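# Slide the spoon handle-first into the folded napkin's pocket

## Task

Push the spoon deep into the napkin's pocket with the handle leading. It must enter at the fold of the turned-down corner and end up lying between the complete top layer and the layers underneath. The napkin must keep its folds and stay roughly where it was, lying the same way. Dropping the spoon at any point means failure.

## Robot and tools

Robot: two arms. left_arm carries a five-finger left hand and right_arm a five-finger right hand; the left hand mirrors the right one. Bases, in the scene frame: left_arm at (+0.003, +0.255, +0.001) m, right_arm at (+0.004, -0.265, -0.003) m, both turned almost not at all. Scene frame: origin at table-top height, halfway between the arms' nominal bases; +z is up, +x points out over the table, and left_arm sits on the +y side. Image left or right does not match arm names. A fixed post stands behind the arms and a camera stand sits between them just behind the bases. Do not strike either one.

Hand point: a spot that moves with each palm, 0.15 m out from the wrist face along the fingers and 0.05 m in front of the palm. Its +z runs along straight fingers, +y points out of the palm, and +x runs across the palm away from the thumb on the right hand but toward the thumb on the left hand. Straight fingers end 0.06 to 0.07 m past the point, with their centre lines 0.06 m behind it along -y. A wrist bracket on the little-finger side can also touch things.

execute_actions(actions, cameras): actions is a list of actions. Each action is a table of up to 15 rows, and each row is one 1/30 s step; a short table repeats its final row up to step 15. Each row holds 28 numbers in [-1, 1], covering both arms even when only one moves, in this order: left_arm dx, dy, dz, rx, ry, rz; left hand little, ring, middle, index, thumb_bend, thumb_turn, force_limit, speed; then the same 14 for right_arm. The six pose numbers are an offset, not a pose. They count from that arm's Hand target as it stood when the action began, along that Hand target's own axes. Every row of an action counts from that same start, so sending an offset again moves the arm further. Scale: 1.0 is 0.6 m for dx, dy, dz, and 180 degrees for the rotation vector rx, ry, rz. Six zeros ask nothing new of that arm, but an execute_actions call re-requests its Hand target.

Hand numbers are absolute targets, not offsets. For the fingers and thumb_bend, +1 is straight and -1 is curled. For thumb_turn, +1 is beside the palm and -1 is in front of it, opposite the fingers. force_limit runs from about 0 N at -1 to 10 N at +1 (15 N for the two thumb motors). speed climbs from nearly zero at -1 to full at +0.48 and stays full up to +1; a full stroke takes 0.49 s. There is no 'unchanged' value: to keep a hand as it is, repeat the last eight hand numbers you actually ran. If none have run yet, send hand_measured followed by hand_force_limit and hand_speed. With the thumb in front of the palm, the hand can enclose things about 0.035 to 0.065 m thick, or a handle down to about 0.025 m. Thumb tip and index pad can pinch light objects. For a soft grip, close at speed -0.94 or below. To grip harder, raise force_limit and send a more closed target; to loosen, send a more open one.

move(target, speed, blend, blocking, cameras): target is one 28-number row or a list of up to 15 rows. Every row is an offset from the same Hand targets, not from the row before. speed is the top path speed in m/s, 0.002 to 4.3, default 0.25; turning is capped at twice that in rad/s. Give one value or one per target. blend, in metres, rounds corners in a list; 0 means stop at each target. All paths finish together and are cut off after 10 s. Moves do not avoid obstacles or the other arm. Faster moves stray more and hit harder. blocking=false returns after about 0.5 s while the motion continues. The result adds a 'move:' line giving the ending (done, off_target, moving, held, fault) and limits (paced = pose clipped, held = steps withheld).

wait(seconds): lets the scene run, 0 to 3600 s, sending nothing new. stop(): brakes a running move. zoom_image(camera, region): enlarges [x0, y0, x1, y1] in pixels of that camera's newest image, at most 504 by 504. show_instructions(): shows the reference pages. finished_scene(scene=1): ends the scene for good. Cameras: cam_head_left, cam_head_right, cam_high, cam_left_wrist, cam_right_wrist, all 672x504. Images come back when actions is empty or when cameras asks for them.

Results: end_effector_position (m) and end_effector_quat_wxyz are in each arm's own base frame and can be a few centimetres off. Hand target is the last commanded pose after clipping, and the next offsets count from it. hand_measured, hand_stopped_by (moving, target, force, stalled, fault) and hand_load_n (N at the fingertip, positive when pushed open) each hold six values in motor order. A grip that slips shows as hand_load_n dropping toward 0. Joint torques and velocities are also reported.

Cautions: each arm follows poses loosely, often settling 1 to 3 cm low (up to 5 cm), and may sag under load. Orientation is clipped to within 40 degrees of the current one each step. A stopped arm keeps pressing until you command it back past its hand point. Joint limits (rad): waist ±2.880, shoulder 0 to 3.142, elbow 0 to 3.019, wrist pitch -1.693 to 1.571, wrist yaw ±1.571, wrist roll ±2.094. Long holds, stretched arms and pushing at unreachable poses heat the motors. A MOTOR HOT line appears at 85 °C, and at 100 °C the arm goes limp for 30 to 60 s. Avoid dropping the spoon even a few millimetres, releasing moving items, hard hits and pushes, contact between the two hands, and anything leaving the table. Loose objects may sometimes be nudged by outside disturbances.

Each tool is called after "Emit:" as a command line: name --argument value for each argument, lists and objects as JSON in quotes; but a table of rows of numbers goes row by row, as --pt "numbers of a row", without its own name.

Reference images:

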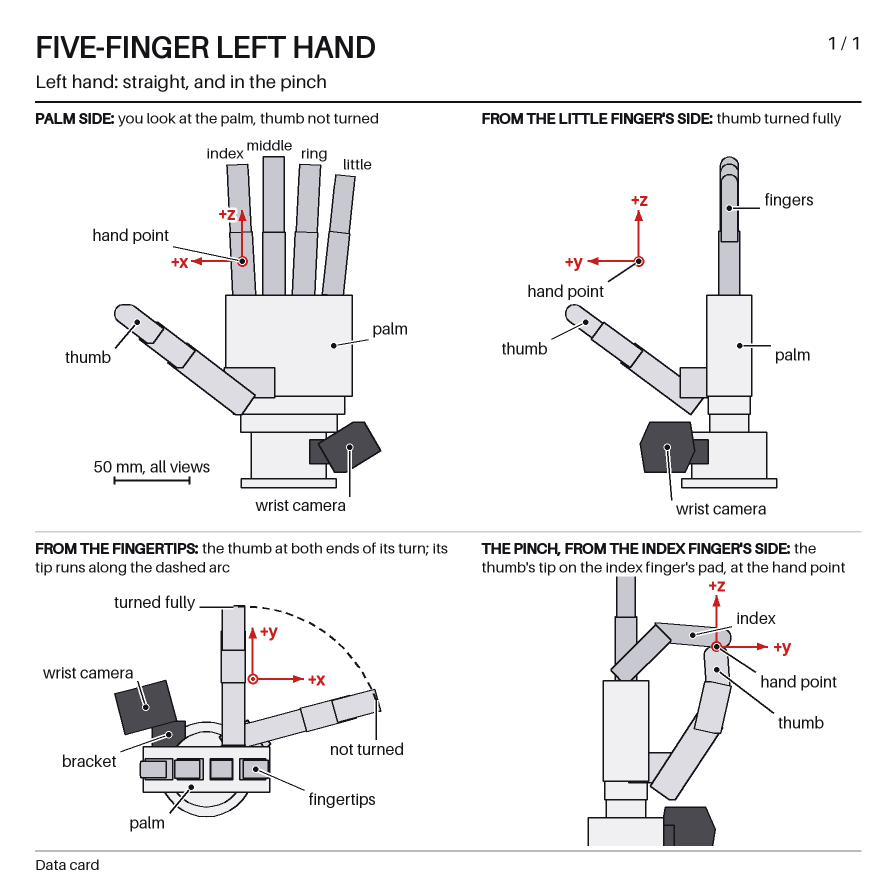

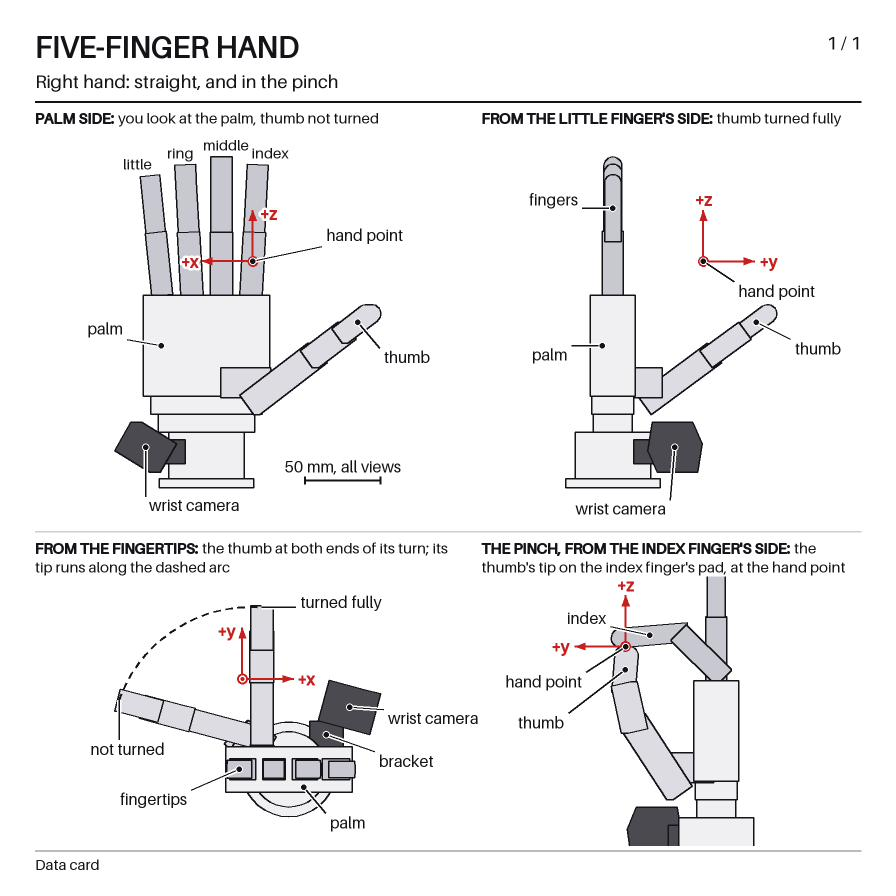

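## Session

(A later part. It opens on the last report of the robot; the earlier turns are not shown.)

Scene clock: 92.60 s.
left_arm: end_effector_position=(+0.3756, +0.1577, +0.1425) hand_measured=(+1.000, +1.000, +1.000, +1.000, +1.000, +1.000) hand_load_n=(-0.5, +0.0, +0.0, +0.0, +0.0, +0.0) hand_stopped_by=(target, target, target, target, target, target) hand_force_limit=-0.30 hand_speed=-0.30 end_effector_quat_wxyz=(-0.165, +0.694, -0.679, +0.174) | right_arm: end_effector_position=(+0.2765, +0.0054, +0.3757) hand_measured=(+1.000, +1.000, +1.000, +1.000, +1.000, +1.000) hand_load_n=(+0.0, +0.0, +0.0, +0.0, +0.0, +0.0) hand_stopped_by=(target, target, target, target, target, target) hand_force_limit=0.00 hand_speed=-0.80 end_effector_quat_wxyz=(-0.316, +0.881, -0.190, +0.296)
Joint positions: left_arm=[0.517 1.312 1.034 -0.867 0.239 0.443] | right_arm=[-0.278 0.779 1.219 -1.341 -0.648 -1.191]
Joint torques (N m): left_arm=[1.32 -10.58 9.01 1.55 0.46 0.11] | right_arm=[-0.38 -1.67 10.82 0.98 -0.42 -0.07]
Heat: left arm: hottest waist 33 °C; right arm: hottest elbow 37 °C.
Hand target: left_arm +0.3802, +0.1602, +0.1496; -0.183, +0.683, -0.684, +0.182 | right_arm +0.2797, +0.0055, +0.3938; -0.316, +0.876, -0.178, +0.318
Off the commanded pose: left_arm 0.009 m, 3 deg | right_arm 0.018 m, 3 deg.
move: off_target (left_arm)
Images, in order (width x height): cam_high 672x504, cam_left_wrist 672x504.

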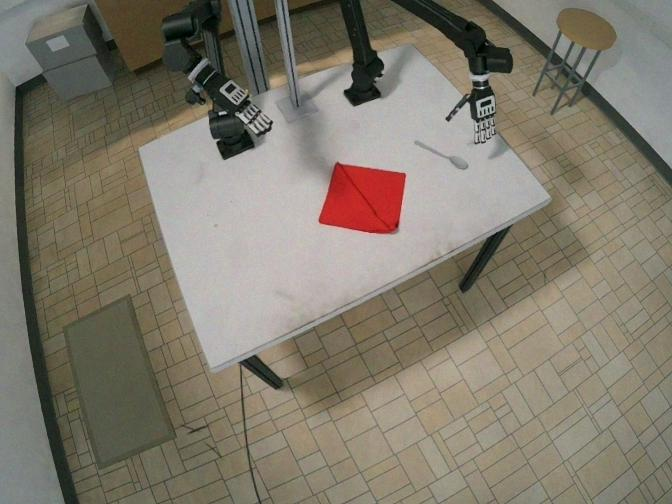

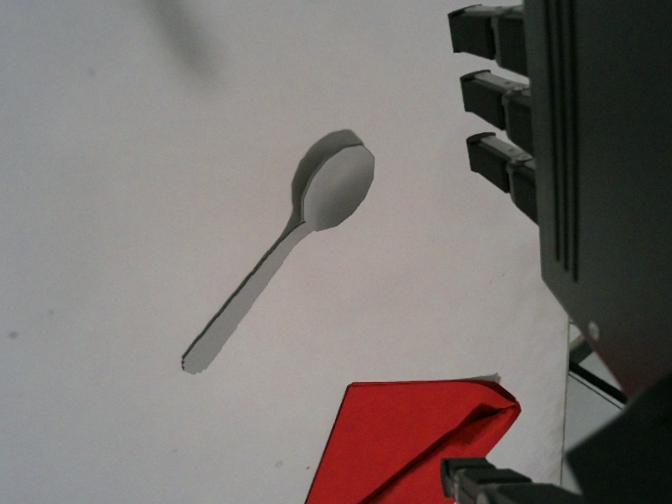

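Emit:
move --target '[0.0767,-0.0133,0.1225,0.1449,0.2437,0.248,1,1,0.4,0.4,0.3,-1,-0.3,-0.3,0,0,0,0,0,0,1,1,1,1,1,1,0,-0.8]' --speed 0.2 --cameras '["cam_left_wrist","cam_high","cam_head_left","cam_head_right"]'

Scene clock: 98.53 s.
left_arm: end_effector_position=(+0.4073, +0.1048, +0.0820) hand_measured=(+1.000, +1.000, +0.400, +0.400, +0.300, -1.000) hand_load_n=(+0.0, +0.0, +0.0, +0.0, +0.0, +0.0) hand_stopped_by=(target, target, target, target, target, target) hand_force_limit=-0.30 hand_speed=-0.30 end_effector_quat_wxyz=(+0.101, -0.225, +0.844, -0.477) | right_arm: end_effector_position=(+0.2765, +0.0054, +0.3757) hand_measured=(+1.000, +1.000, +1.000, +1.000, +1.000, +1.000) hand_load_n=(+0.0, +0.0, +0.0, +0.0, +0.0, +0.0) hand_stopped_by=(target, target, target, target, target, target) hand_force_limit=0.00 hand_speed=-0.80 end_effector_quat_wxyz=(-0.316, +0.881, -0.190, +0.296)
Joint positions: left_arm=[0.569 1.677 1.146 -1.202 1.011 1.709] | right_arm=[-0.278 0.779 1.219 -1.341 -0.648 -1.191]
Joint torques (N m): left_arm=[0.56 -11.75 11.17 -0.42 1.23 0.19] | right_arm=[-0.38 -1.67 10.82 1.02 -0.43 -0.07]
Heat: left arm: hottest waist 33 °C; right arm: hottest elbow 37 °C.
Hand target: left_arm +0.4237, +0.1142, +0.0898; +0.118, -0.211, +0.845, -0.477 | right_arm +0.2797, +0.0055, +0.3938; -0.316, +0.876, -0.178, +0.318
Off the commanded pose: left_arm 0.020 m, 3 deg | right_arm 0.018 m, 3 deg.
move: off_target (left_arm)
Images, in order (width x height): cam_head_left 672x504, cam_head_right 672x504, cam_high 672x504, cam_left_wrist 672x504.

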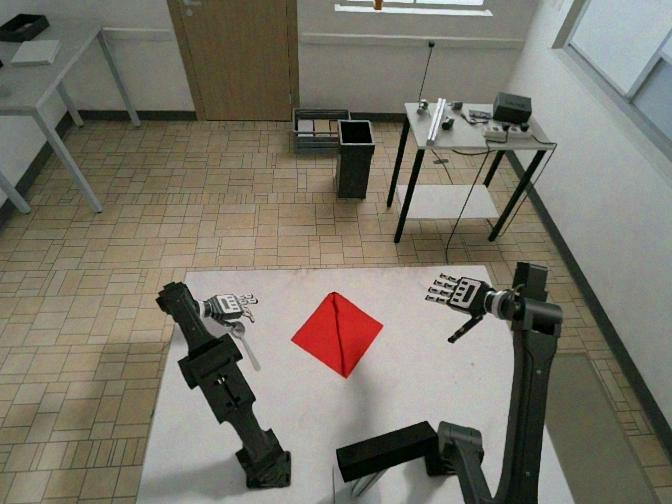

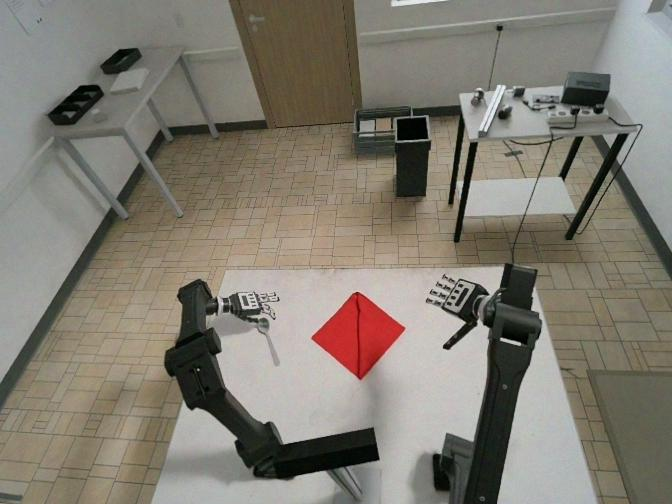

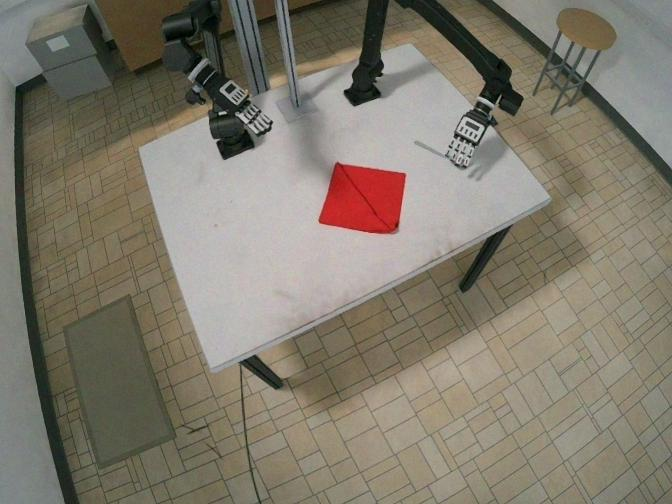

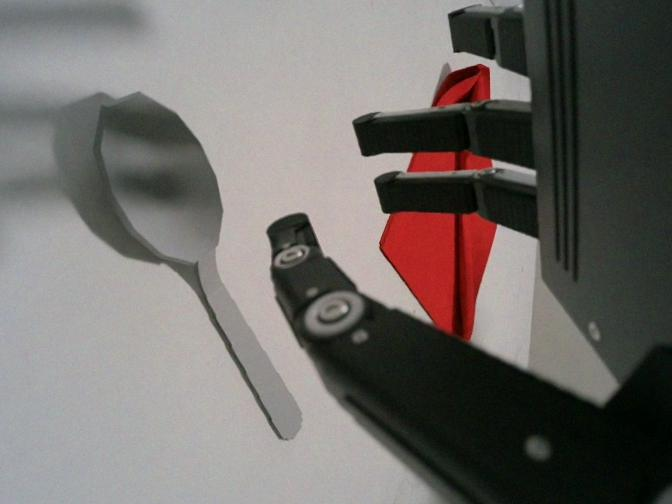

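Emit:
move --target '[-0.0113,0.0588,0.06,0,0,0,1,1,0.4,0.4,0.3,-1,-0.3,-0.3,0,0,0,0,0,0,1,1,1,1,1,1,0,-0.8]' --speed 0.1 --cameras '["cam_left_wrist"]'

Scene clock: 100.70 s.
left_arm: end_effector_position=(+0.4320, +0.1073, +0.0449) hand_measured=(+1.000, +1.000, +0.400, +0.400, +0.300, -1.000) hand_load_n=(+0.0, +0.0, +0.0, +0.0, +0.0, +0.0) hand_stopped_by=(target, target, target, target, target, target) hand_force_limit=-0.30 hand_speed=-0.30 end_effector_quat_wxyz=(+0.116, -0.210, +0.848, -0.473) | right_arm: end_effector_position=(+0.2765, +0.0054, +0.3757) hand_measured=(+1.000, +1.000, +1.000, +1.000, +1.000, +1.000) hand_load_n=(+0.0, +0.0, +0.0, +0.0, +0.0, +0.0) hand_stopped_by=(target, target, target, target, target, target) hand_force_limit=0.00 hand_speed=-0.80 end_effector_quat_wxyz=(-0.316, +0.881, -0.190, +0.296)
Joint positions: left_arm=[0.544 1.755 1.146 -1.059 1.014 1.684] | right_arm=[-0.278 0.779 1.219 -1.341 -0.648 -1.191]
Joint torques (N m): left_arm=[0.38 -12.92 6.98 0.49 1.21 -0.11] | right_arm=[-0.38 -1.67 10.82 1.06 -0.43 -0.07]
Heat: left arm: hottest waist 33 °C; right arm: hottest elbow 37 °C.
Hand target: left_arm +0.4355, +0.1063, +0.0410; +0.118, -0.211, +0.845, -0.477 | right_arm +0.2797, +0.0055, +0.3938; -0.316, +0.876, -0.178, +0.318
Off the commanded pose: left_arm 0.005 m, 1 deg | right_arm 0.018 m, 3 deg.
move: done

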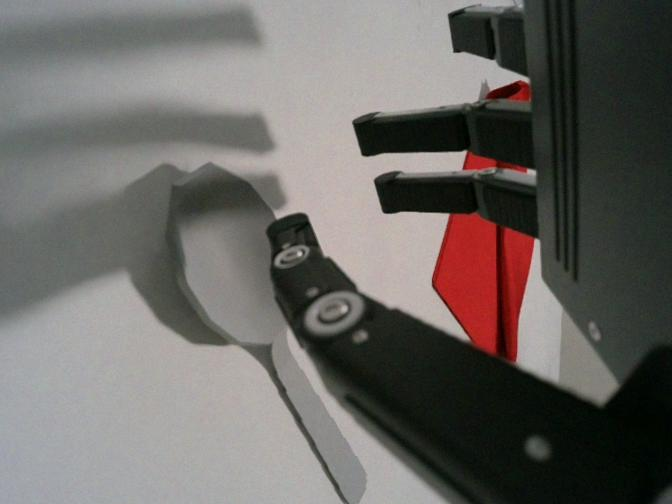

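Emit:
move --target '[0.0167,0.0288,0.0168,0,0,0,1,1,0.4,0.4,0.3,-1,-0.3,-0.3,0,0,0,0,0,0,1,1,1,1,1,1,0,-0.8]' --speed 0.06 --cameras '["cam_left_wrist"]'

Scene clock: 102.37 s.
left_arm: end_effector_position=(+0.4235, +0.1021, +0.0258) hand_measured=(+1.000, +1.000, +0.400, +0.400, +0.300, -1.000) hand_load_n=(+0.0, +0.0, +0.0, +0.0, +0.0, +0.0) hand_stopped_by=(target, target, target, target, target, target) hand_force_limit=-0.30 hand_speed=-0.30 end_effector_quat_wxyz=(+0.116, -0.210, +0.848, -0.473) | right_arm: end_effector_position=(+0.2765, +0.0054, +0.3757) hand_measured=(+1.000, +1.000, +1.000, +1.000, +1.000, +1.000) hand_load_n=(+0.0, -0.5, +0.0, +0.0, +0.0, +0.0) hand_stopped_by=(target, target, target, target, target, target) hand_force_limit=0.00 hand_speed=-0.80 end_effector_quat_wxyz=(-0.316, +0.881, -0.190, +0.296)
Joint positions: left_arm=[0.544 1.764 1.097 -1.001 1.014 1.684] | right_arm=[-0.278 0.779 1.219 -1.341 -0.648 -1.191]
Joint torques (N m): left_arm=[0.56 -12.57 6.78 0.46 1.2 -0.1] | right_arm=[-0.44 -1.73 10.78 1.06 -0.43 -0.07]
Heat: left arm: hottest waist 33 °C; right arm: hottest elbow 37 °C.
Hand target: left_arm +0.4265, +0.1018, +0.0210; +0.118, -0.211, +0.845, -0.477 | right_arm +0.2797, +0.0055, +0.3938; -0.316, +0.876, -0.178, +0.318
Off the commanded pose: left_arm 0.006 m, 1 deg | right_arm 0.018 m, 3 deg.
move: done

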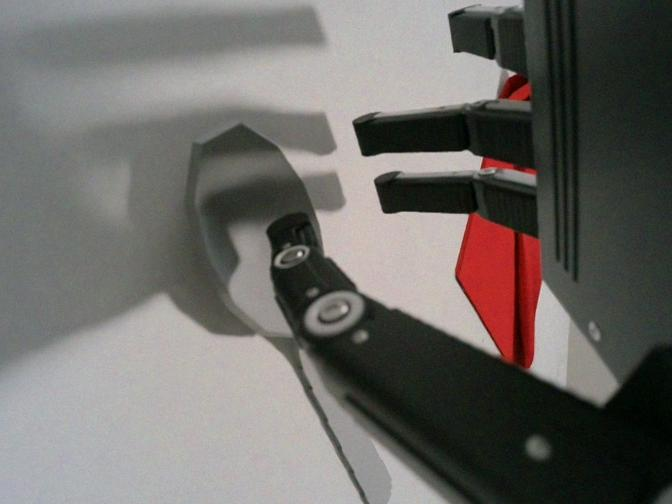

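Emit:
move --target '[0.0002,0.0092,0.0152,0,0,0,1,1,0.4,0.4,0.4,-1,-0.3,-0.5,0,0,0,0,0,0,1,1,1,1,1,1,0,-0.8]' --speed 0.04 --cameras '["cam_left_wrist"]'

Scene clock: 105.07 s.
left_arm: end_effector_position=(+0.4247, +0.1026, +0.0164) hand_measured=(+1.000, +1.000, +0.400, +0.400, +0.400, -1.000) hand_load_n=(+0.0, +0.0, +0.0, +0.0, +0.0, +0.0) hand_stopped_by=(target, target, target, target, target, target) hand_force_limit=-0.30 hand_speed=-0.50 end_effector_quat_wxyz=(+0.119, -0.213, +0.847, -0.472) | right_arm: end_effector_position=(+0.2765, +0.0054, +0.3757) hand_measured=(+1.000, +1.000, +1.000, +1.000, +1.000, +1.000) hand_load_n=(+0.0, +0.0, +0.0, +0.0, +0.0, +0.0) hand_stopped_by=(target, target, target, target, target, target) hand_force_limit=0.00 hand_speed=-0.80 end_effector_quat_wxyz=(-0.316, +0.881, -0.190, +0.296)
Joint positions: left_arm=[0.544 1.776 1.085 -0.96 1.014 1.667] | right_arm=[-0.278 0.779 1.219 -1.341 -0.648 -1.191]
Joint torques (N m): left_arm=[0.09 -12.69 6.54 0.5 1.22 -0.13] | right_arm=[-0.5 -1.85 10.84 1.02 -0.43 -0.06]
Heat: left arm: hottest waist 33 °C; right arm: hottest elbow 37 °C.
Hand target: left_arm +0.4287, +0.0974, +0.0116; +0.118, -0.211, +0.845, -0.477 | right_arm +0.2797, +0.0055, +0.3938; -0.316, +0.876, -0.178, +0.318
Off the commanded pose: left_arm 0.008 m, 1 deg | right_arm 0.018 m, 3 deg.
move: done

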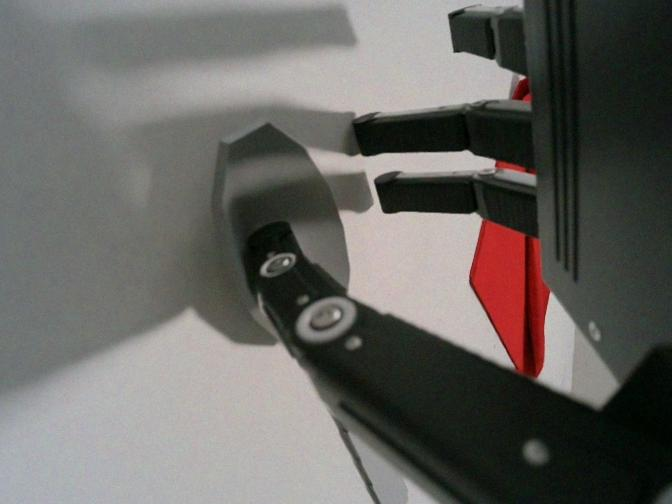

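Emit:
move --target '[0,0,0,0,0,0,1,1,-0.1,-0.1,0.4,-1,-0.3,-0.9,0,0,0,0,0,0,1,1,1,1,1,1,0,-0.8]' --speed 0.04 --cameras '["cam_left_wrist"]'

Scene clock: 107.60 s.
left_arm: end_effector_position=(+0.4277, +0.0959, +0.0182) hand_measured=(+1.000, +1.000, -0.100, -0.100, +0.400, -1.000) hand_load_n=(+0.0, +0.0, +0.0, +0.0, +0.0, +0.0) hand_stopped_by=(target, target, target, target, target, target) hand_force_limit=-0.30 hand_speed=-0.90 end_effector_quat_wxyz=(+0.119, -0.207, +0.845, -0.478) | right_arm: end_effector_position=(+0.2765, +0.0054, +0.3757) hand_measured=(+1.000, +1.000, +1.000, +1.000, +1.000, +1.000) hand_load_n=(+0.0, +0.0, +0.0, +0.0, +0.0, +0.0) hand_stopped_by=(target, target, target, target, target, target) hand_force_limit=0.00 hand_speed=-0.80 end_effector_quat_wxyz=(-0.316, +0.881, -0.190, +0.296)
Joint positions: left_arm=[0.532 1.776 1.085 -0.956 1.028 1.666] | right_arm=[-0.278 0.779 1.219 -1.341 -0.648 -1.191]
Joint torques (N m): left_arm=[0.62 -12.57 6.56 0.47 0.64 -0.11] | right_arm=[-0.5 -1.73 10.81 1.09 -0.42 -0.08]
Heat: left arm: hottest waist 33 °C; right arm: hottest elbow 37 °C.
Hand target: left_arm +0.4287, +0.0974, +0.0116; +0.118, -0.211, +0.845, -0.477 | right_arm +0.2797, +0.0055, +0.3938; -0.316, +0.876, -0.178, +0.318
Off the commanded pose: left_arm 0.007 m, 0 deg | right_arm 0.018 m, 3 deg.
move: done

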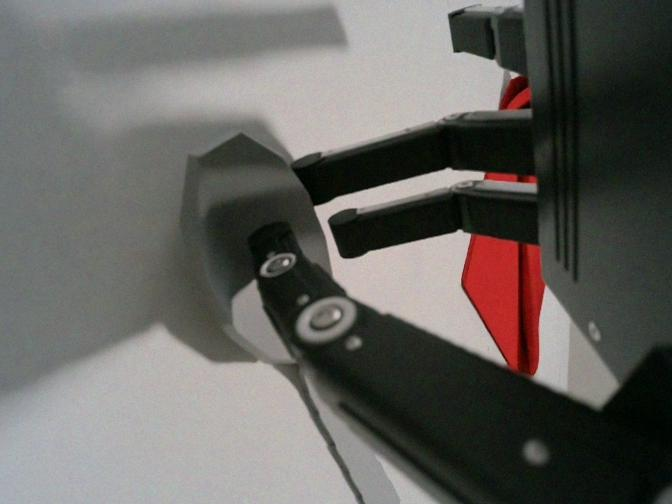

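Emit:
zoom_image --camera "cam_left_wrist" --region '[160, 100, 420, 400]'

Scaled by 1.680 from the camera's image (finer frame: 960x720).

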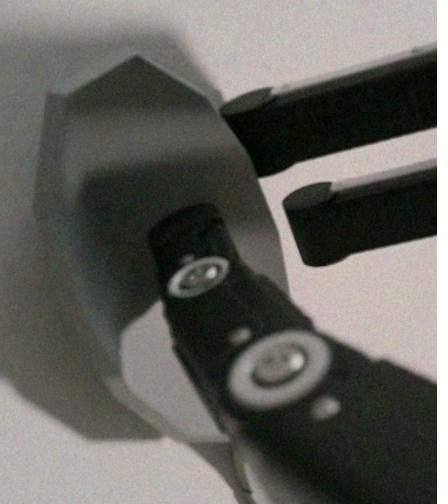

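Emit:
move --pt "0 0 0 0 0 0 1 1 0.25 0.25 0.35 -1 -0.3 -0.5 0 0 0 0 0 0 1 1 1 1 1 1 0 -0.8" --pt "0 0.0085 0.005 0 0 0 1 1 0.25 0.25 0.35 -1 -0.3 -0.5 0 0 0 0 0 0 1 1 1 1 1 1 0 -0.8" --speed 0.03 --cameras '["cam_left_wrist"]'

Emit:
zoom_image --camera "cam_left_wrist" --region '[160, 80, 460, 400]'

Scene clock: 110.03 s.
left_arm: end_effector_position=(+0.4264, +0.1010, +0.0171) hand_measured=(+1.000, +1.000, +0.250, +0.250, +0.350, -1.000) hand_load_n=(+0.0, +0.0, +0.0, +0.0, +0.0, +0.0) hand_stopped_by=(target, target, target, target, target, target) hand_force_limit=-0.30 hand_speed=-0.50 end_effector_quat_wxyz=(+0.122, -0.214, +0.844, -0.477) | right_arm: end_effector_position=(+0.2765, +0.0054, +0.3757) hand_measured=(+1.000, +1.000, +1.000, +1.000, +1.000, +1.000) hand_load_n=(+0.0, +0.0, +0.0, +0.0, +0.0, +0.0) hand_stopped_by=(target, target, target, target, target, target) hand_force_limit=0.00 hand_speed=-0.80 end_effector_quat_wxyz=(-0.316, +0.881, -0.190, +0.296)
Joint positions: left_arm=[0.544 1.778 1.083 -0.952 1.028 1.661] | right_arm=[-0.278 0.779 1.219 -1.341 -0.648 -1.191]
Joint torques (N m): left_arm=[0.44 -11.75 6.35 0.8 0.64 -0.06] | right_arm=[-0.38 -1.67 10.77 1.05 -0.43 -0.07]
Heat: left arm: hottest waist 33 °C; right arm: hottest elbow 38 °C.
Hand target: left_arm +0.4287, +0.0974, +0.0056; +0.118, -0.211, +0.845, -0.477 | right_arm +0.2797, +0.0055, +0.3938; -0.316, +0.876, -0.178, +0.318
Off the commanded pose: left_arm 0.012 m, 1 deg | right_arm 0.018 m, 3 deg.
move: off_target (left_arm)

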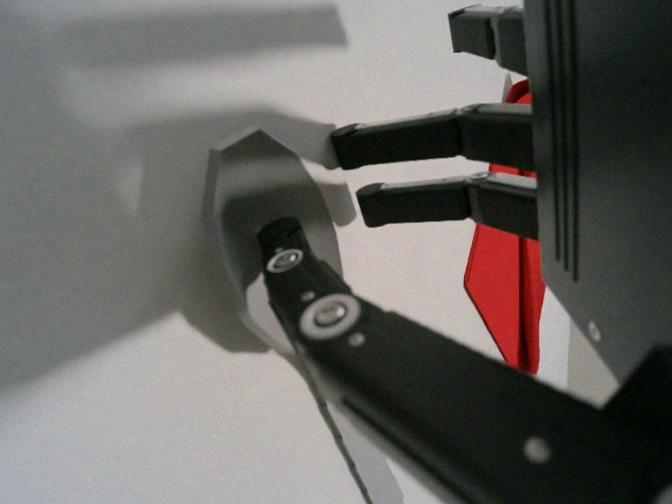

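Scaled by 1.575 from the camera's image (finer frame: 960x720).

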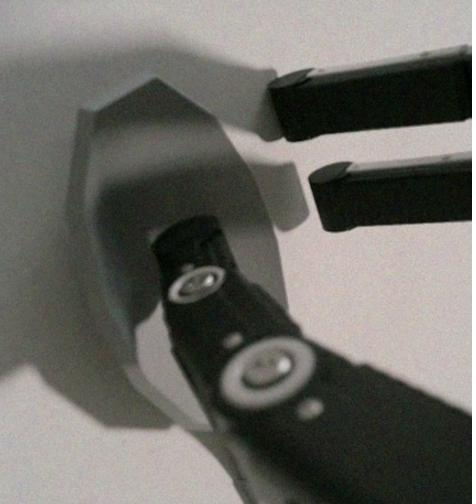

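Emit:
move --target '[0,0.0071,0.0043,0,0,0,1,1,0.25,0.25,0.35,-1,-0.3,-0.5,0,0,0,0,0,0,1,1,1,1,1,1,0,-0.8]' --speed 0.03 --cameras '["cam_left_wrist"]'

Scene clock: 111.13 s.
left_arm: end_effector_position=(+0.4268, +0.1007, +0.0170) hand_measured=(+1.000, +1.000, +0.250, +0.250, +0.350, -1.000) hand_load_n=(-0.5, +0.0, -0.5, +0.5, +0.0, +0.0) hand_stopped_by=(target, target, target, target, target, target) hand_force_limit=-0.30 hand_speed=-0.50 end_effector_quat_wxyz=(+0.123, -0.214, +0.843, -0.478) | right_arm: end_effector_position=(+0.2765, +0.0054, +0.3757) hand_measured=(+1.000, +1.000, +1.000, +1.000, +1.000, +1.000) hand_load_n=(+0.0, +0.0, +0.0, +0.0, +0.0, +0.0) hand_stopped_by=(target, target, target, target, target, target) hand_force_limit=0.00 hand_speed=-0.80 end_effector_quat_wxyz=(-0.316, +0.881, -0.190, +0.296)
Joint positions: left_arm=[0.544 1.778 1.082 -0.947 1.031 1.658] | right_arm=[-0.278 0.779 1.219 -1.341 -0.648 -1.191]
Joint torques (N m): left_arm=[0.32 -11.05 6.17 1.1 0.51 -0.05] | right_arm=[-0.38 -1.73 10.82 1.02 -0.43 -0.07]
Heat: left arm: hottest waist 33 °C; right arm: hottest elbow 38 °C.
Hand target: left_arm +0.4287, +0.0974, +0.0007; +0.118, -0.211, +0.845, -0.477 | right_arm +0.2797, +0.0055, +0.3938; -0.316, +0.876, -0.178, +0.318
Off the commanded pose: left_arm 0.017 m, 1 deg | right_arm 0.018 m, 3 deg.
move: off_target (left_arm)

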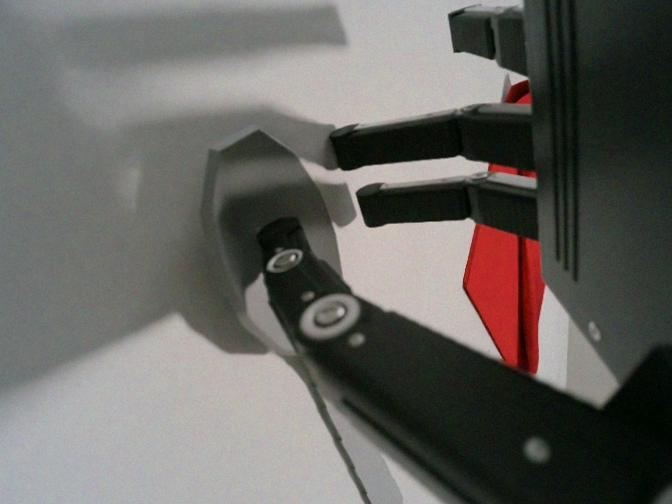

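Emit:
move --pt "-0.0042 -0.0283 -0.012 0 0 0 1 1 0.25 0.25 0.3 -1 -0.3 -0.5 0 0 0 0 0 0 1 1 1 1 1 1 0 -0.8" --pt "-0.0042 -0.0177 -0.0057 0 0 0 1 1 0.25 0.25 0.3 -1 -0.3 -0.5 0 0 0 0 0 0 1 1 1 1 1 1 0 -0.8" --speed 0.03 --cameras '["cam_left_wrist"]'

Scene clock: 113.73 s.
left_arm: end_effector_position=(+0.4266, +0.1005, +0.0171) hand_measured=(+1.000, +1.000, +0.250, +0.250, +0.300, -1.000) hand_load_n=(+0.0, +0.0, -0.5, +0.0, +0.0, +0.0) hand_stopped_by=(target, target, target, target, target, target) hand_force_limit=-0.30 hand_speed=-0.50 end_effector_quat_wxyz=(+0.122, -0.216, +0.842, -0.478) | right_arm: end_effector_position=(+0.2765, +0.0054, +0.3757) hand_measured=(+1.000, +1.000, +1.000, +1.000, +1.000, +1.000) hand_load_n=(+0.0, +0.0, +0.0, +0.0, +0.0, +0.0) hand_stopped_by=(target, target, target, target, target, target) hand_force_limit=0.00 hand_speed=-0.80 end_effector_quat_wxyz=(-0.316, +0.881, -0.190, +0.296)
Joint positions: left_arm=[0.544 1.778 1.082 -0.947 1.031 1.653] | right_arm=[-0.278 0.779 1.219 -1.341 -0.648 -1.191]
Joint torques (N m): left_arm=[-0.21 -12.34 7.41 0.38 0.53 -0.1] | right_arm=[-0.44 -1.79 10.82 1.03 -0.43 -0.08]
Heat: left arm: hottest waist 33 °C; right arm: hottest elbow 38 °C.
Hand target: left_arm +0.4321, +0.0964, +0.0115; +0.118, -0.211, +0.845, -0.477 | right_arm +0.2797, +0.0055, +0.3938; -0.316, +0.876, -0.178, +0.318
Off the commanded pose: left_arm 0.009 m, 1 deg | right_arm 0.018 m, 3 deg.
move: done

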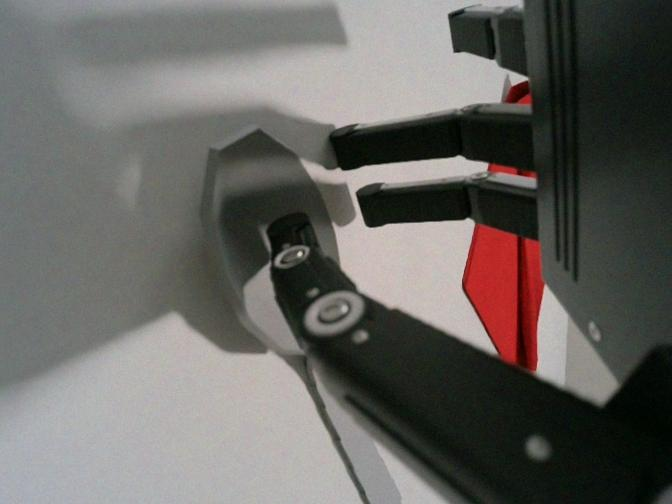

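Emit:
move --target '[-0.002,0.0115,0.005,0,0,0,1,1,0.25,0.25,0.3,-1,-0.3,-0.5,0,0,0,0,0,0,1,1,1,1,1,1,0,-0.8]' --speed 0.03 --cameras '["cam_left_wrist"]'

Scene clock: 114.73 s.
left_arm: end_effector_position=(+0.4269, +0.1007, +0.0171) hand_measured=(+1.000, +1.000, +0.250, +0.250, +0.300, -1.000) hand_load_n=(+0.0, -0.5, -1.0, +0.0, +0.0, +0.0) hand_stopped_by=(target, target, target, target, target, target) hand_force_limit=-0.30 hand_speed=-0.50 end_effector_quat_wxyz=(+0.122, -0.216, +0.842, -0.478) | right_arm: end_effector_position=(+0.2765, +0.0054, +0.3757) hand_measured=(+1.000, +1.000, +1.000, +1.000, +1.000, +1.000) hand_load_n=(+0.0, +0.0, +0.0, +0.0, +0.0, +0.0) hand_stopped_by=(target, target, target, target, target, target) hand_force_limit=0.00 hand_speed=-0.80 end_effector_quat_wxyz=(-0.316, +0.881, -0.190, +0.296)
Joint positions: left_arm=[0.544 1.778 1.082 -0.946 1.031 1.653] | right_arm=[-0.278 0.779 1.219 -1.341 -0.648 -1.191]
Joint torques (N m): left_arm=[0.21 -10.93 7.28 0.79 0.52 -0.06] | right_arm=[-0.44 -1.73 10.84 1.03 -0.43 -0.07]
Heat: left arm: hottest waist 33 °C; right arm: hottest elbow 38 °C.
Hand target: left_arm +0.4327, +0.0978, +0.0041; +0.118, -0.211, +0.845, -0.477 | right_arm +0.2797, +0.0055, +0.3938; -0.316, +0.876, -0.178, +0.318
Off the commanded pose: left_arm 0.015 m, 1 deg | right_arm 0.018 m, 3 deg.
move: off_target (left_arm)

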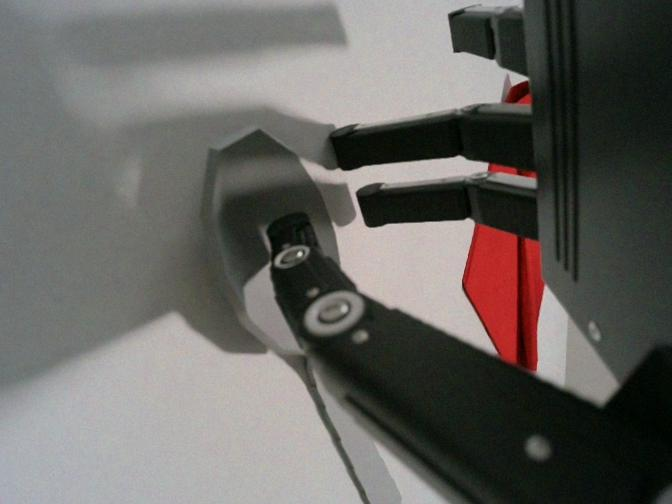

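Emit:
move --target '[0,0,0,0,0,0,1,1,-0.15,-0.15,0.3,-1,-0.3,-0.9,0,0,0,0,0,0,1,1,1,1,1,1,0,-0.8]' --speed 0.03 --cameras '["cam_left_wrist"]'

Emit:
zoom_image --camera "cam_left_wrist" --region '[160, 80, 460, 400]'

Scene clock: 117.03 s.
left_arm: end_effector_position=(+0.4305, +0.0931, +0.0148) hand_measured=(+1.000, +1.000, -0.150, -0.150, +0.300, -1.000) hand_load_n=(+0.0, +0.0, +0.0, +0.0, +0.0, +0.0) hand_stopped_by=(target, target, target, target, target, target) hand_force_limit=-0.30 hand_speed=-0.90 end_effector_quat_wxyz=(+0.120, -0.207, +0.844, -0.481) | right_arm: end_effector_position=(+0.2765, +0.0054, +0.3757) hand_measured=(+1.000, +1.000, +1.000, +1.000, +1.000, +1.000) hand_load_n=(+0.0, +0.0, +0.0, +0.0, +0.5, +0.0) hand_stopped_by=(target, target, target, target, target, target) hand_force_limit=0.00 hand_speed=-0.80 end_effector_quat_wxyz=(-0.316, +0.881, -0.190, +0.296)
Joint positions: left_arm=[0.526 1.784 1.082 -0.935 1.035 1.653] | right_arm=[-0.278 0.779 1.219 -1.341 -0.648 -1.191]
Joint torques (N m): left_arm=[0.67 -11.58 7.25 0.46 0.29 -0.05] | right_arm=[-0.5 -1.73 10.84 1.07 -0.42 -0.07]
Heat: left arm: hottest waist 33 °C; right arm: hottest elbow 38 °C.
Hand target: left_arm +0.4327, +0.0978, +0.0041; +0.118, -0.211, +0.845, -0.477 | right_arm +0.2797, +0.0055, +0.3938; -0.316, +0.876, -0.178, +0.318
Off the commanded pose: left_arm 0.012 m, 1 deg | right_arm 0.018 m, 3 deg.
move: done

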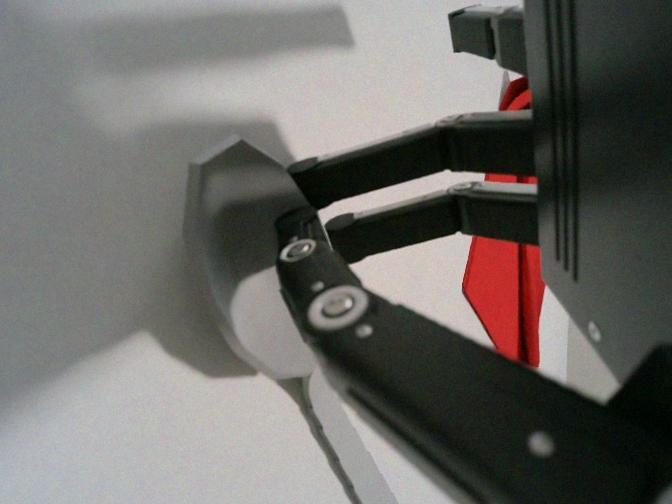

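Scaled by 1.575 from the camera's image (finer frame: 960x720).

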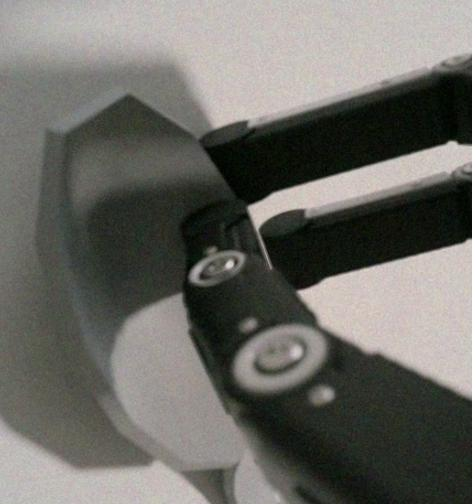

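Emit:
move --target '[0,0,0,0,0,0,1,1,-0.35,-0.35,0.3,-1,-0.3,-0.92,0,0,0,0,0,0,1,1,1,1,1,1,0,-0.8]' --speed 0.03 --cameras '["cam_left_wrist"]'

Emit:
zoom_image --camera "cam_left_wrist" --region '[160, 80, 460, 400]'

Scene clock: 118.37 s.
left_arm: end_effector_position=(+0.4302, +0.0929, +0.0136) hand_measured=(+1.000, +1.000, -0.222, -0.268, +0.300, -1.000) hand_load_n=(+0.0, +0.0, +3.0, +3.5, +0.0, -0.5) hand_stopped_by=(target, target, force, force, target, target) hand_force_limit=-0.30 hand_speed=-0.92 end_effector_quat_wxyz=(+0.119, -0.208, +0.843, -0.481) | right_arm: end_effector_position=(+0.2765, +0.0054, +0.3757) hand_measured=(+1.000, +1.000, +1.000, +1.000, +1.000, +1.000) hand_load_n=(+0.0, +0.0, -0.5, +0.0, +0.0, +0.0) hand_stopped_by=(target, target, target, target, target, target) hand_force_limit=0.00 hand_speed=-0.80 end_effector_quat_wxyz=(-0.316, +0.881, -0.190, +0.296)
Joint positions: left_arm=[0.526 1.787 1.082 -0.935 1.035 1.653] | right_arm=[-0.278 0.779 1.219 -1.341 -0.648 -1.191]
Joint torques (N m): left_arm=[0.79 -11.87 7.24 0.47 0.32 -0.06] | right_arm=[-0.5 -1.73 10.82 1.01 -0.43 -0.07]
Heat: left arm: hottest waist 33 °C; right arm: hottest elbow 38 °C.
Hand target: left_arm +0.4327, +0.0978, +0.0041; +0.118, -0.211, +0.845, -0.477 | right_arm +0.2797, +0.0055, +0.3938; -0.316, +0.876, -0.178, +0.318
Off the commanded pose: left_arm 0.011 m, 1 deg | right_arm 0.018 m, 3 deg.
move: done

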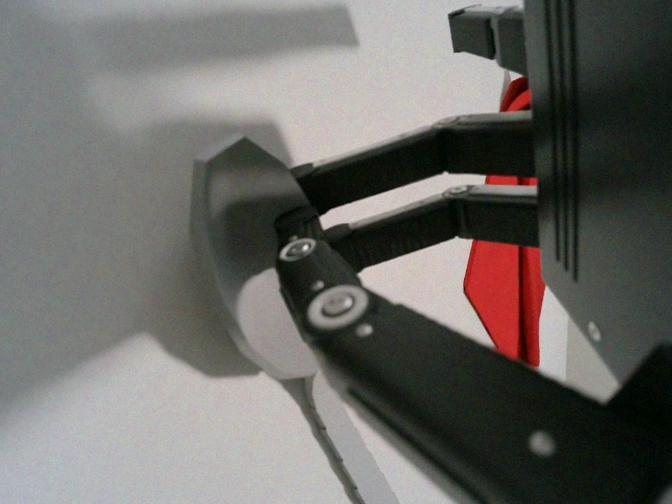

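Scaled by 1.575 from the camera's image (finer frame: 960x720).

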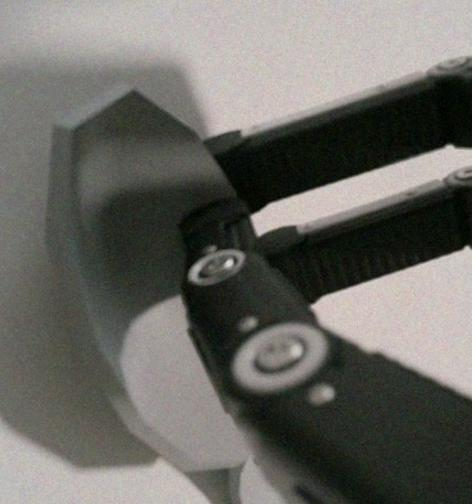

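Emit:
move --target '[-0.0043,-0.0617,-0.03,0,0,0,1,1,-0.35,-0.35,0.3,-1,-0.3,-0.92,0,0,0,0,0,0,1,1,1,1,1,1,0,-0.8]' --speed 0.03 --cameras '["cam_left_wrist","cam_high","cam_head_left"]'

Scene clock: 120.77 s.
left_arm: end_effector_position=(+0.4201, +0.0870, +0.0279) hand_measured=(+1.000, +1.000, -0.224, -0.268, +0.300, -1.000) hand_load_n=(+0.0, +0.0, +0.0, +0.0, +0.0, +0.0) hand_stopped_by=(target, target, force, force, target, target) hand_force_limit=-0.30 hand_speed=-0.92 end_effector_quat_wxyz=(+0.099, -0.221, +0.841, -0.484) | right_arm: end_effector_position=(+0.2765, +0.0054, +0.3757) hand_measured=(+1.000, +1.000, +1.000, +1.000, +1.000, +1.000) hand_load_n=(+0.0, +0.0, +0.0, -0.5, +0.0, -0.5) hand_stopped_by=(target, target, target, target, target, target) hand_force_limit=0.00 hand_speed=-0.80 end_effector_quat_wxyz=(-0.316, +0.881, -0.190, +0.296)
Joint positions: left_arm=[0.524 1.761 1.086 -1.006 1.031 1.643] | right_arm=[-0.278 0.779 1.219 -1.341 -0.648 -1.191]
Joint torques (N m): left_arm=[0.15 -15.38 10.22 -0.34 0.56 -0.12] | right_arm=[-0.38 -1.67 10.82 1.05 -0.43 -0.07]
Heat: left arm: hottest waist 33 °C; right arm: hottest elbow 38 °C.
Hand target: left_arm +0.4368, +0.0957, +0.0451; +0.118, -0.211, +0.845, -0.477 | right_arm +0.2797, +0.0055, +0.3938; -0.316, +0.876, -0.178, +0.318
Off the commanded pose: left_arm 0.025 m, 3 deg | right_arm 0.018 m, 3 deg.
move: off_target (left_arm)
Images, in order (width x height): cam_head_left 672x504, cam_high 672x504, cam_left_wrist 672x504.

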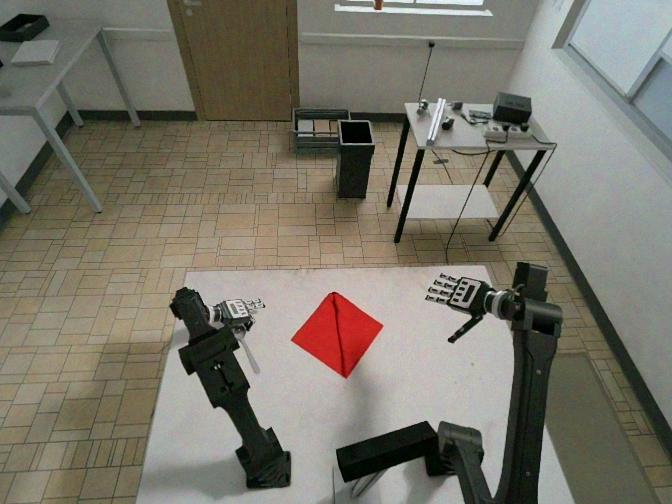

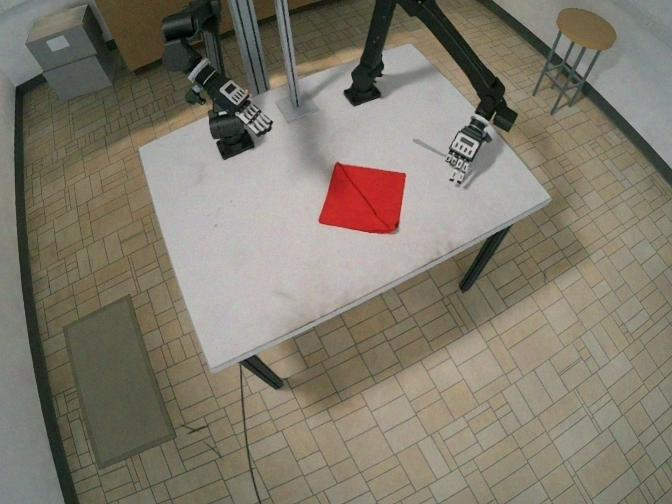

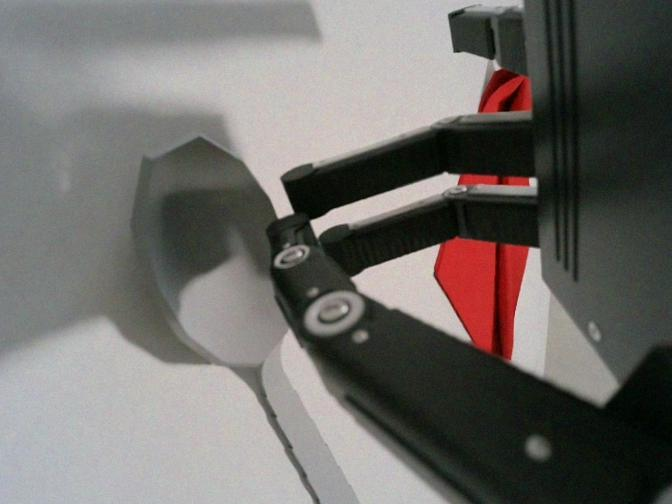

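Emit:
move --target '[0.0078,-0.0055,-0.013,-0.0777,-0.0176,-0.0137,1,1,-0.2,-0.2,0.5,-1,-0.3,-0.5,0,0,0,0,0,0,1,1,1,1,1,1,0,-0.8]' --speed 0.08 --cameras '["cam_left_wrist"]'

Scene clock: 127.10 s.
left_arm: end_effector_position=(+0.4209, +0.0940, +0.0424) hand_measured=(+1.000, +1.000, -0.200, -0.200, +0.500, -1.000) hand_load_n=(+0.0, +0.0, +0.0, +0.0, +0.0, +0.0) hand_stopped_by=(target, target, target, target, target, target) hand_force_limit=-0.30 hand_speed=-0.50 end_effector_quat_wxyz=(+0.086, -0.260, +0.887, -0.372) | right_arm: end_effector_position=(+0.2765, +0.0054, +0.3757) hand_measured=(+1.000, +1.000, +1.000, +1.000, +1.000, +1.000) hand_load_n=(+0.0, +0.0, +0.0, +0.0, +0.0, +0.0) hand_stopped_by=(target, target, target, target, target, target) hand_force_limit=0.00 hand_speed=-0.80 end_effector_quat_wxyz=(-0.316, +0.881, -0.190, +0.296)
Joint positions: left_arm=[0.449 1.658 1.086 -0.937 0.781 1.423] | right_arm=[-0.278 0.779 1.219 -1.341 -0.648 -1.191]
Joint torques (N m): left_arm=[0.26 -14.86 8.25 0.77 0.41 -0.13] | right_arm=[-0.32 -1.67 10.84 1.06 -0.43 -0.07]
Heat: left arm: hottest waist 33 °C; right arm: hottest elbow 38 °C.
Hand target: left_arm +0.4303, +0.0979, +0.0519; +0.105, -0.255, +0.888, -0.367 | right_arm +0.2797, +0.0055, +0.3938; -0.316, +0.876, -0.178, +0.318
Off the commanded pose: left_arm 0.014 m, 2 deg | right_arm 0.018 m, 3 deg.
move: off_target (left_arm)

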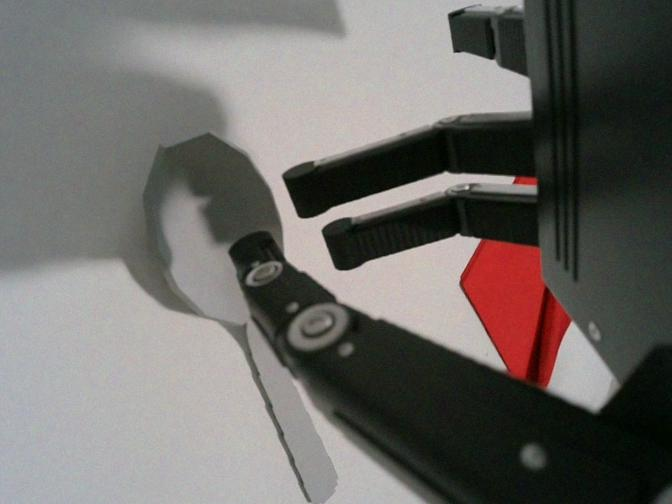

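Emit:
wait --seconds 0.1 --cameras '["cam_left_wrist","cam_head_left"]'

Scene clock: 128.77 s.
left_arm: end_effector_position=(+0.4209, +0.0940, +0.0424) hand_measured=(+1.000, +1.000, -0.200, -0.200, +0.500, -1.000) hand_load_n=(+0.0, +0.0, +0.0, +0.0, +0.0, +0.0) hand_stopped_by=(target, target, target, target, target, target) hand_force_limit=-0.30 hand_speed=-0.50 end_effector_quat_wxyz=(+0.086, -0.260, +0.887, -0.372) | right_arm: end_effector_position=(+0.2765, +0.0054, +0.3757) hand_measured=(+1.000, +1.000, +1.000, +1.000, +1.000, +1.000) hand_load_n=(+0.0, +0.0, +0.0, +0.0, +0.0, +0.0) hand_stopped_by=(target, target, target, target, target, target) hand_force_limit=0.00 hand_speed=-0.80 end_effector_quat_wxyz=(-0.316, +0.881, -0.190, +0.296)
Joint positions: left_arm=[0.449 1.658 1.086 -0.937 0.781 1.423] | right_arm=[-0.278 0.779 1.219 -1.341 -0.648 -1.191]
Joint torques (N m): left_arm=[0.38 -14.56 8.29 0.76 0.41 -0.12] | right_arm=[-0.32 -1.73 10.77 1.02 -0.43 -0.07]
Heat: left arm: hottest waist 33 °C; right arm: hottest elbow 38 °C.
Hand target: left_arm +0.4303, +0.0979, +0.0519; +0.105, -0.255, +0.888, -0.367 | right_arm +0.2797, +0.0055, +0.3938; -0.316, +0.876, -0.178, +0.318
Off the commanded pose: left_arm 0.014 m, 2 deg | right_arm 0.018 m, 3 deg.
wait: 0.10 s; at rest from the start
Images, in order (width x height): cam_head_left 672x504, cam_left_wrist 672x504.

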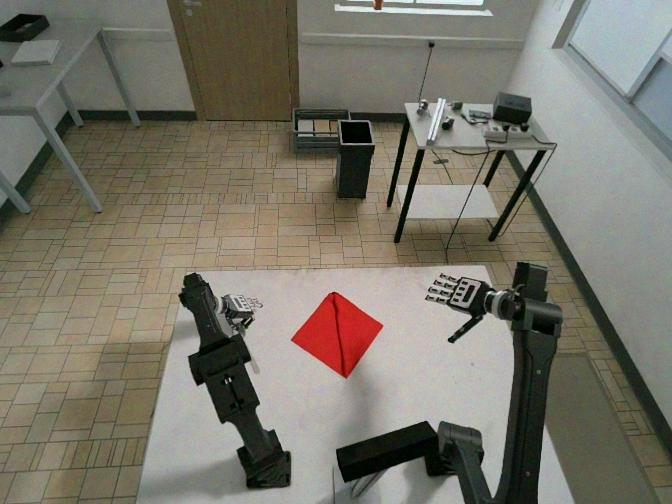

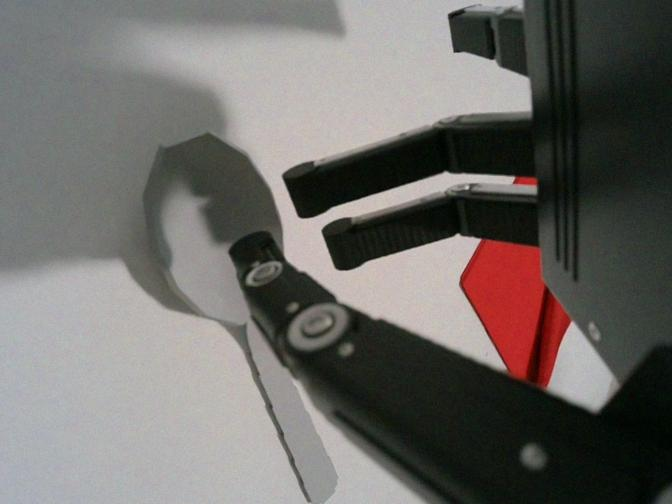

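Emit:
move --pt "0 -0.0412 -0.0412 0 0 0 -1 -1 -0.4 -0.4 0.8 -1 -0.3 0 0 0 0 0 0 0 1 1 1 1 1 1 0 -0.8" --pt "0.0873 -0.0402 -0.0422 -0.0833 0 0 -1 -1 -0.4 -0.4 0.8 -1 -0.3 0 0 0 0 0 0 0 1 1 1 1 1 1 0 -0.8" --speed 0.12 --cameras '["cam_left_wrist"]'

Scene clock: 134.60 s.
left_arm: end_effector_position=(+0.3873, +0.0720, +0.0815) hand_measured=(-1.000, -1.000, -0.400, -0.400, +0.800, -1.000) hand_load_n=(+0.0, +0.5, +0.0, +0.0, +0.0, -0.5) hand_stopped_by=(target, target, target, target, target, target) hand_force_limit=-0.30 hand_speed=0.00 end_effector_quat_wxyz=(+0.067, -0.264, +0.930, -0.249) | right_arm: end_effector_position=(+0.2765, +0.0054, +0.3757) hand_measured=(+1.000, +1.000, +1.000, +1.000, +1.000, +1.000) hand_load_n=(-0.5, +0.0, +0.0, +0.0, +0.0, +0.0) hand_stopped_by=(target, target, target, target, target, target) hand_force_limit=0.00 hand_speed=-0.80 end_effector_quat_wxyz=(-0.316, +0.881, -0.190, +0.296)
Joint positions: left_arm=[0.314 1.48 1.046 -1.009 0.506 1.299] | right_arm=[-0.278 0.779 1.219 -1.341 -0.648 -1.191]
Joint torques (N m): left_arm=[0.21 -12.22 8.03 -0.03 0.17 -0.17] | right_arm=[-0.32 -1.73 10.82 1.02 -0.44 -0.07]
Heat: left arm: hottest waist 33 °C; right arm: hottest elbow 38 °C.
Hand target: left_arm +0.3855, +0.0709, +0.0869; +0.071, -0.266, +0.929, -0.248 | right_arm +0.2797, +0.0055, +0.3938; -0.316, +0.876, -0.178, +0.318
Off the commanded pose: left_arm 0.006 m, 0 deg | right_arm 0.018 m, 3 deg.
move: done

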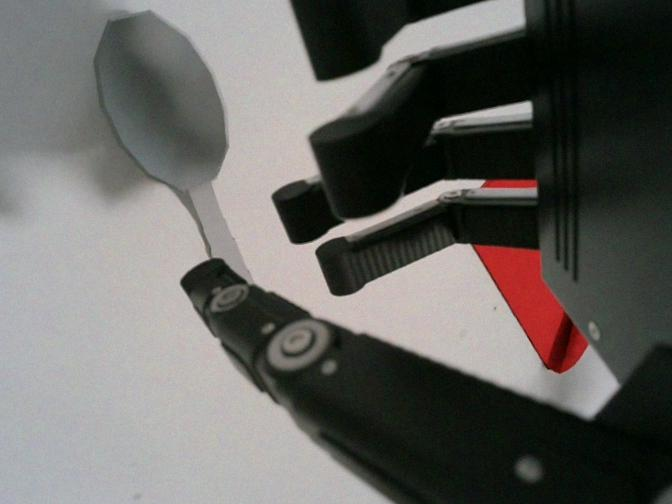

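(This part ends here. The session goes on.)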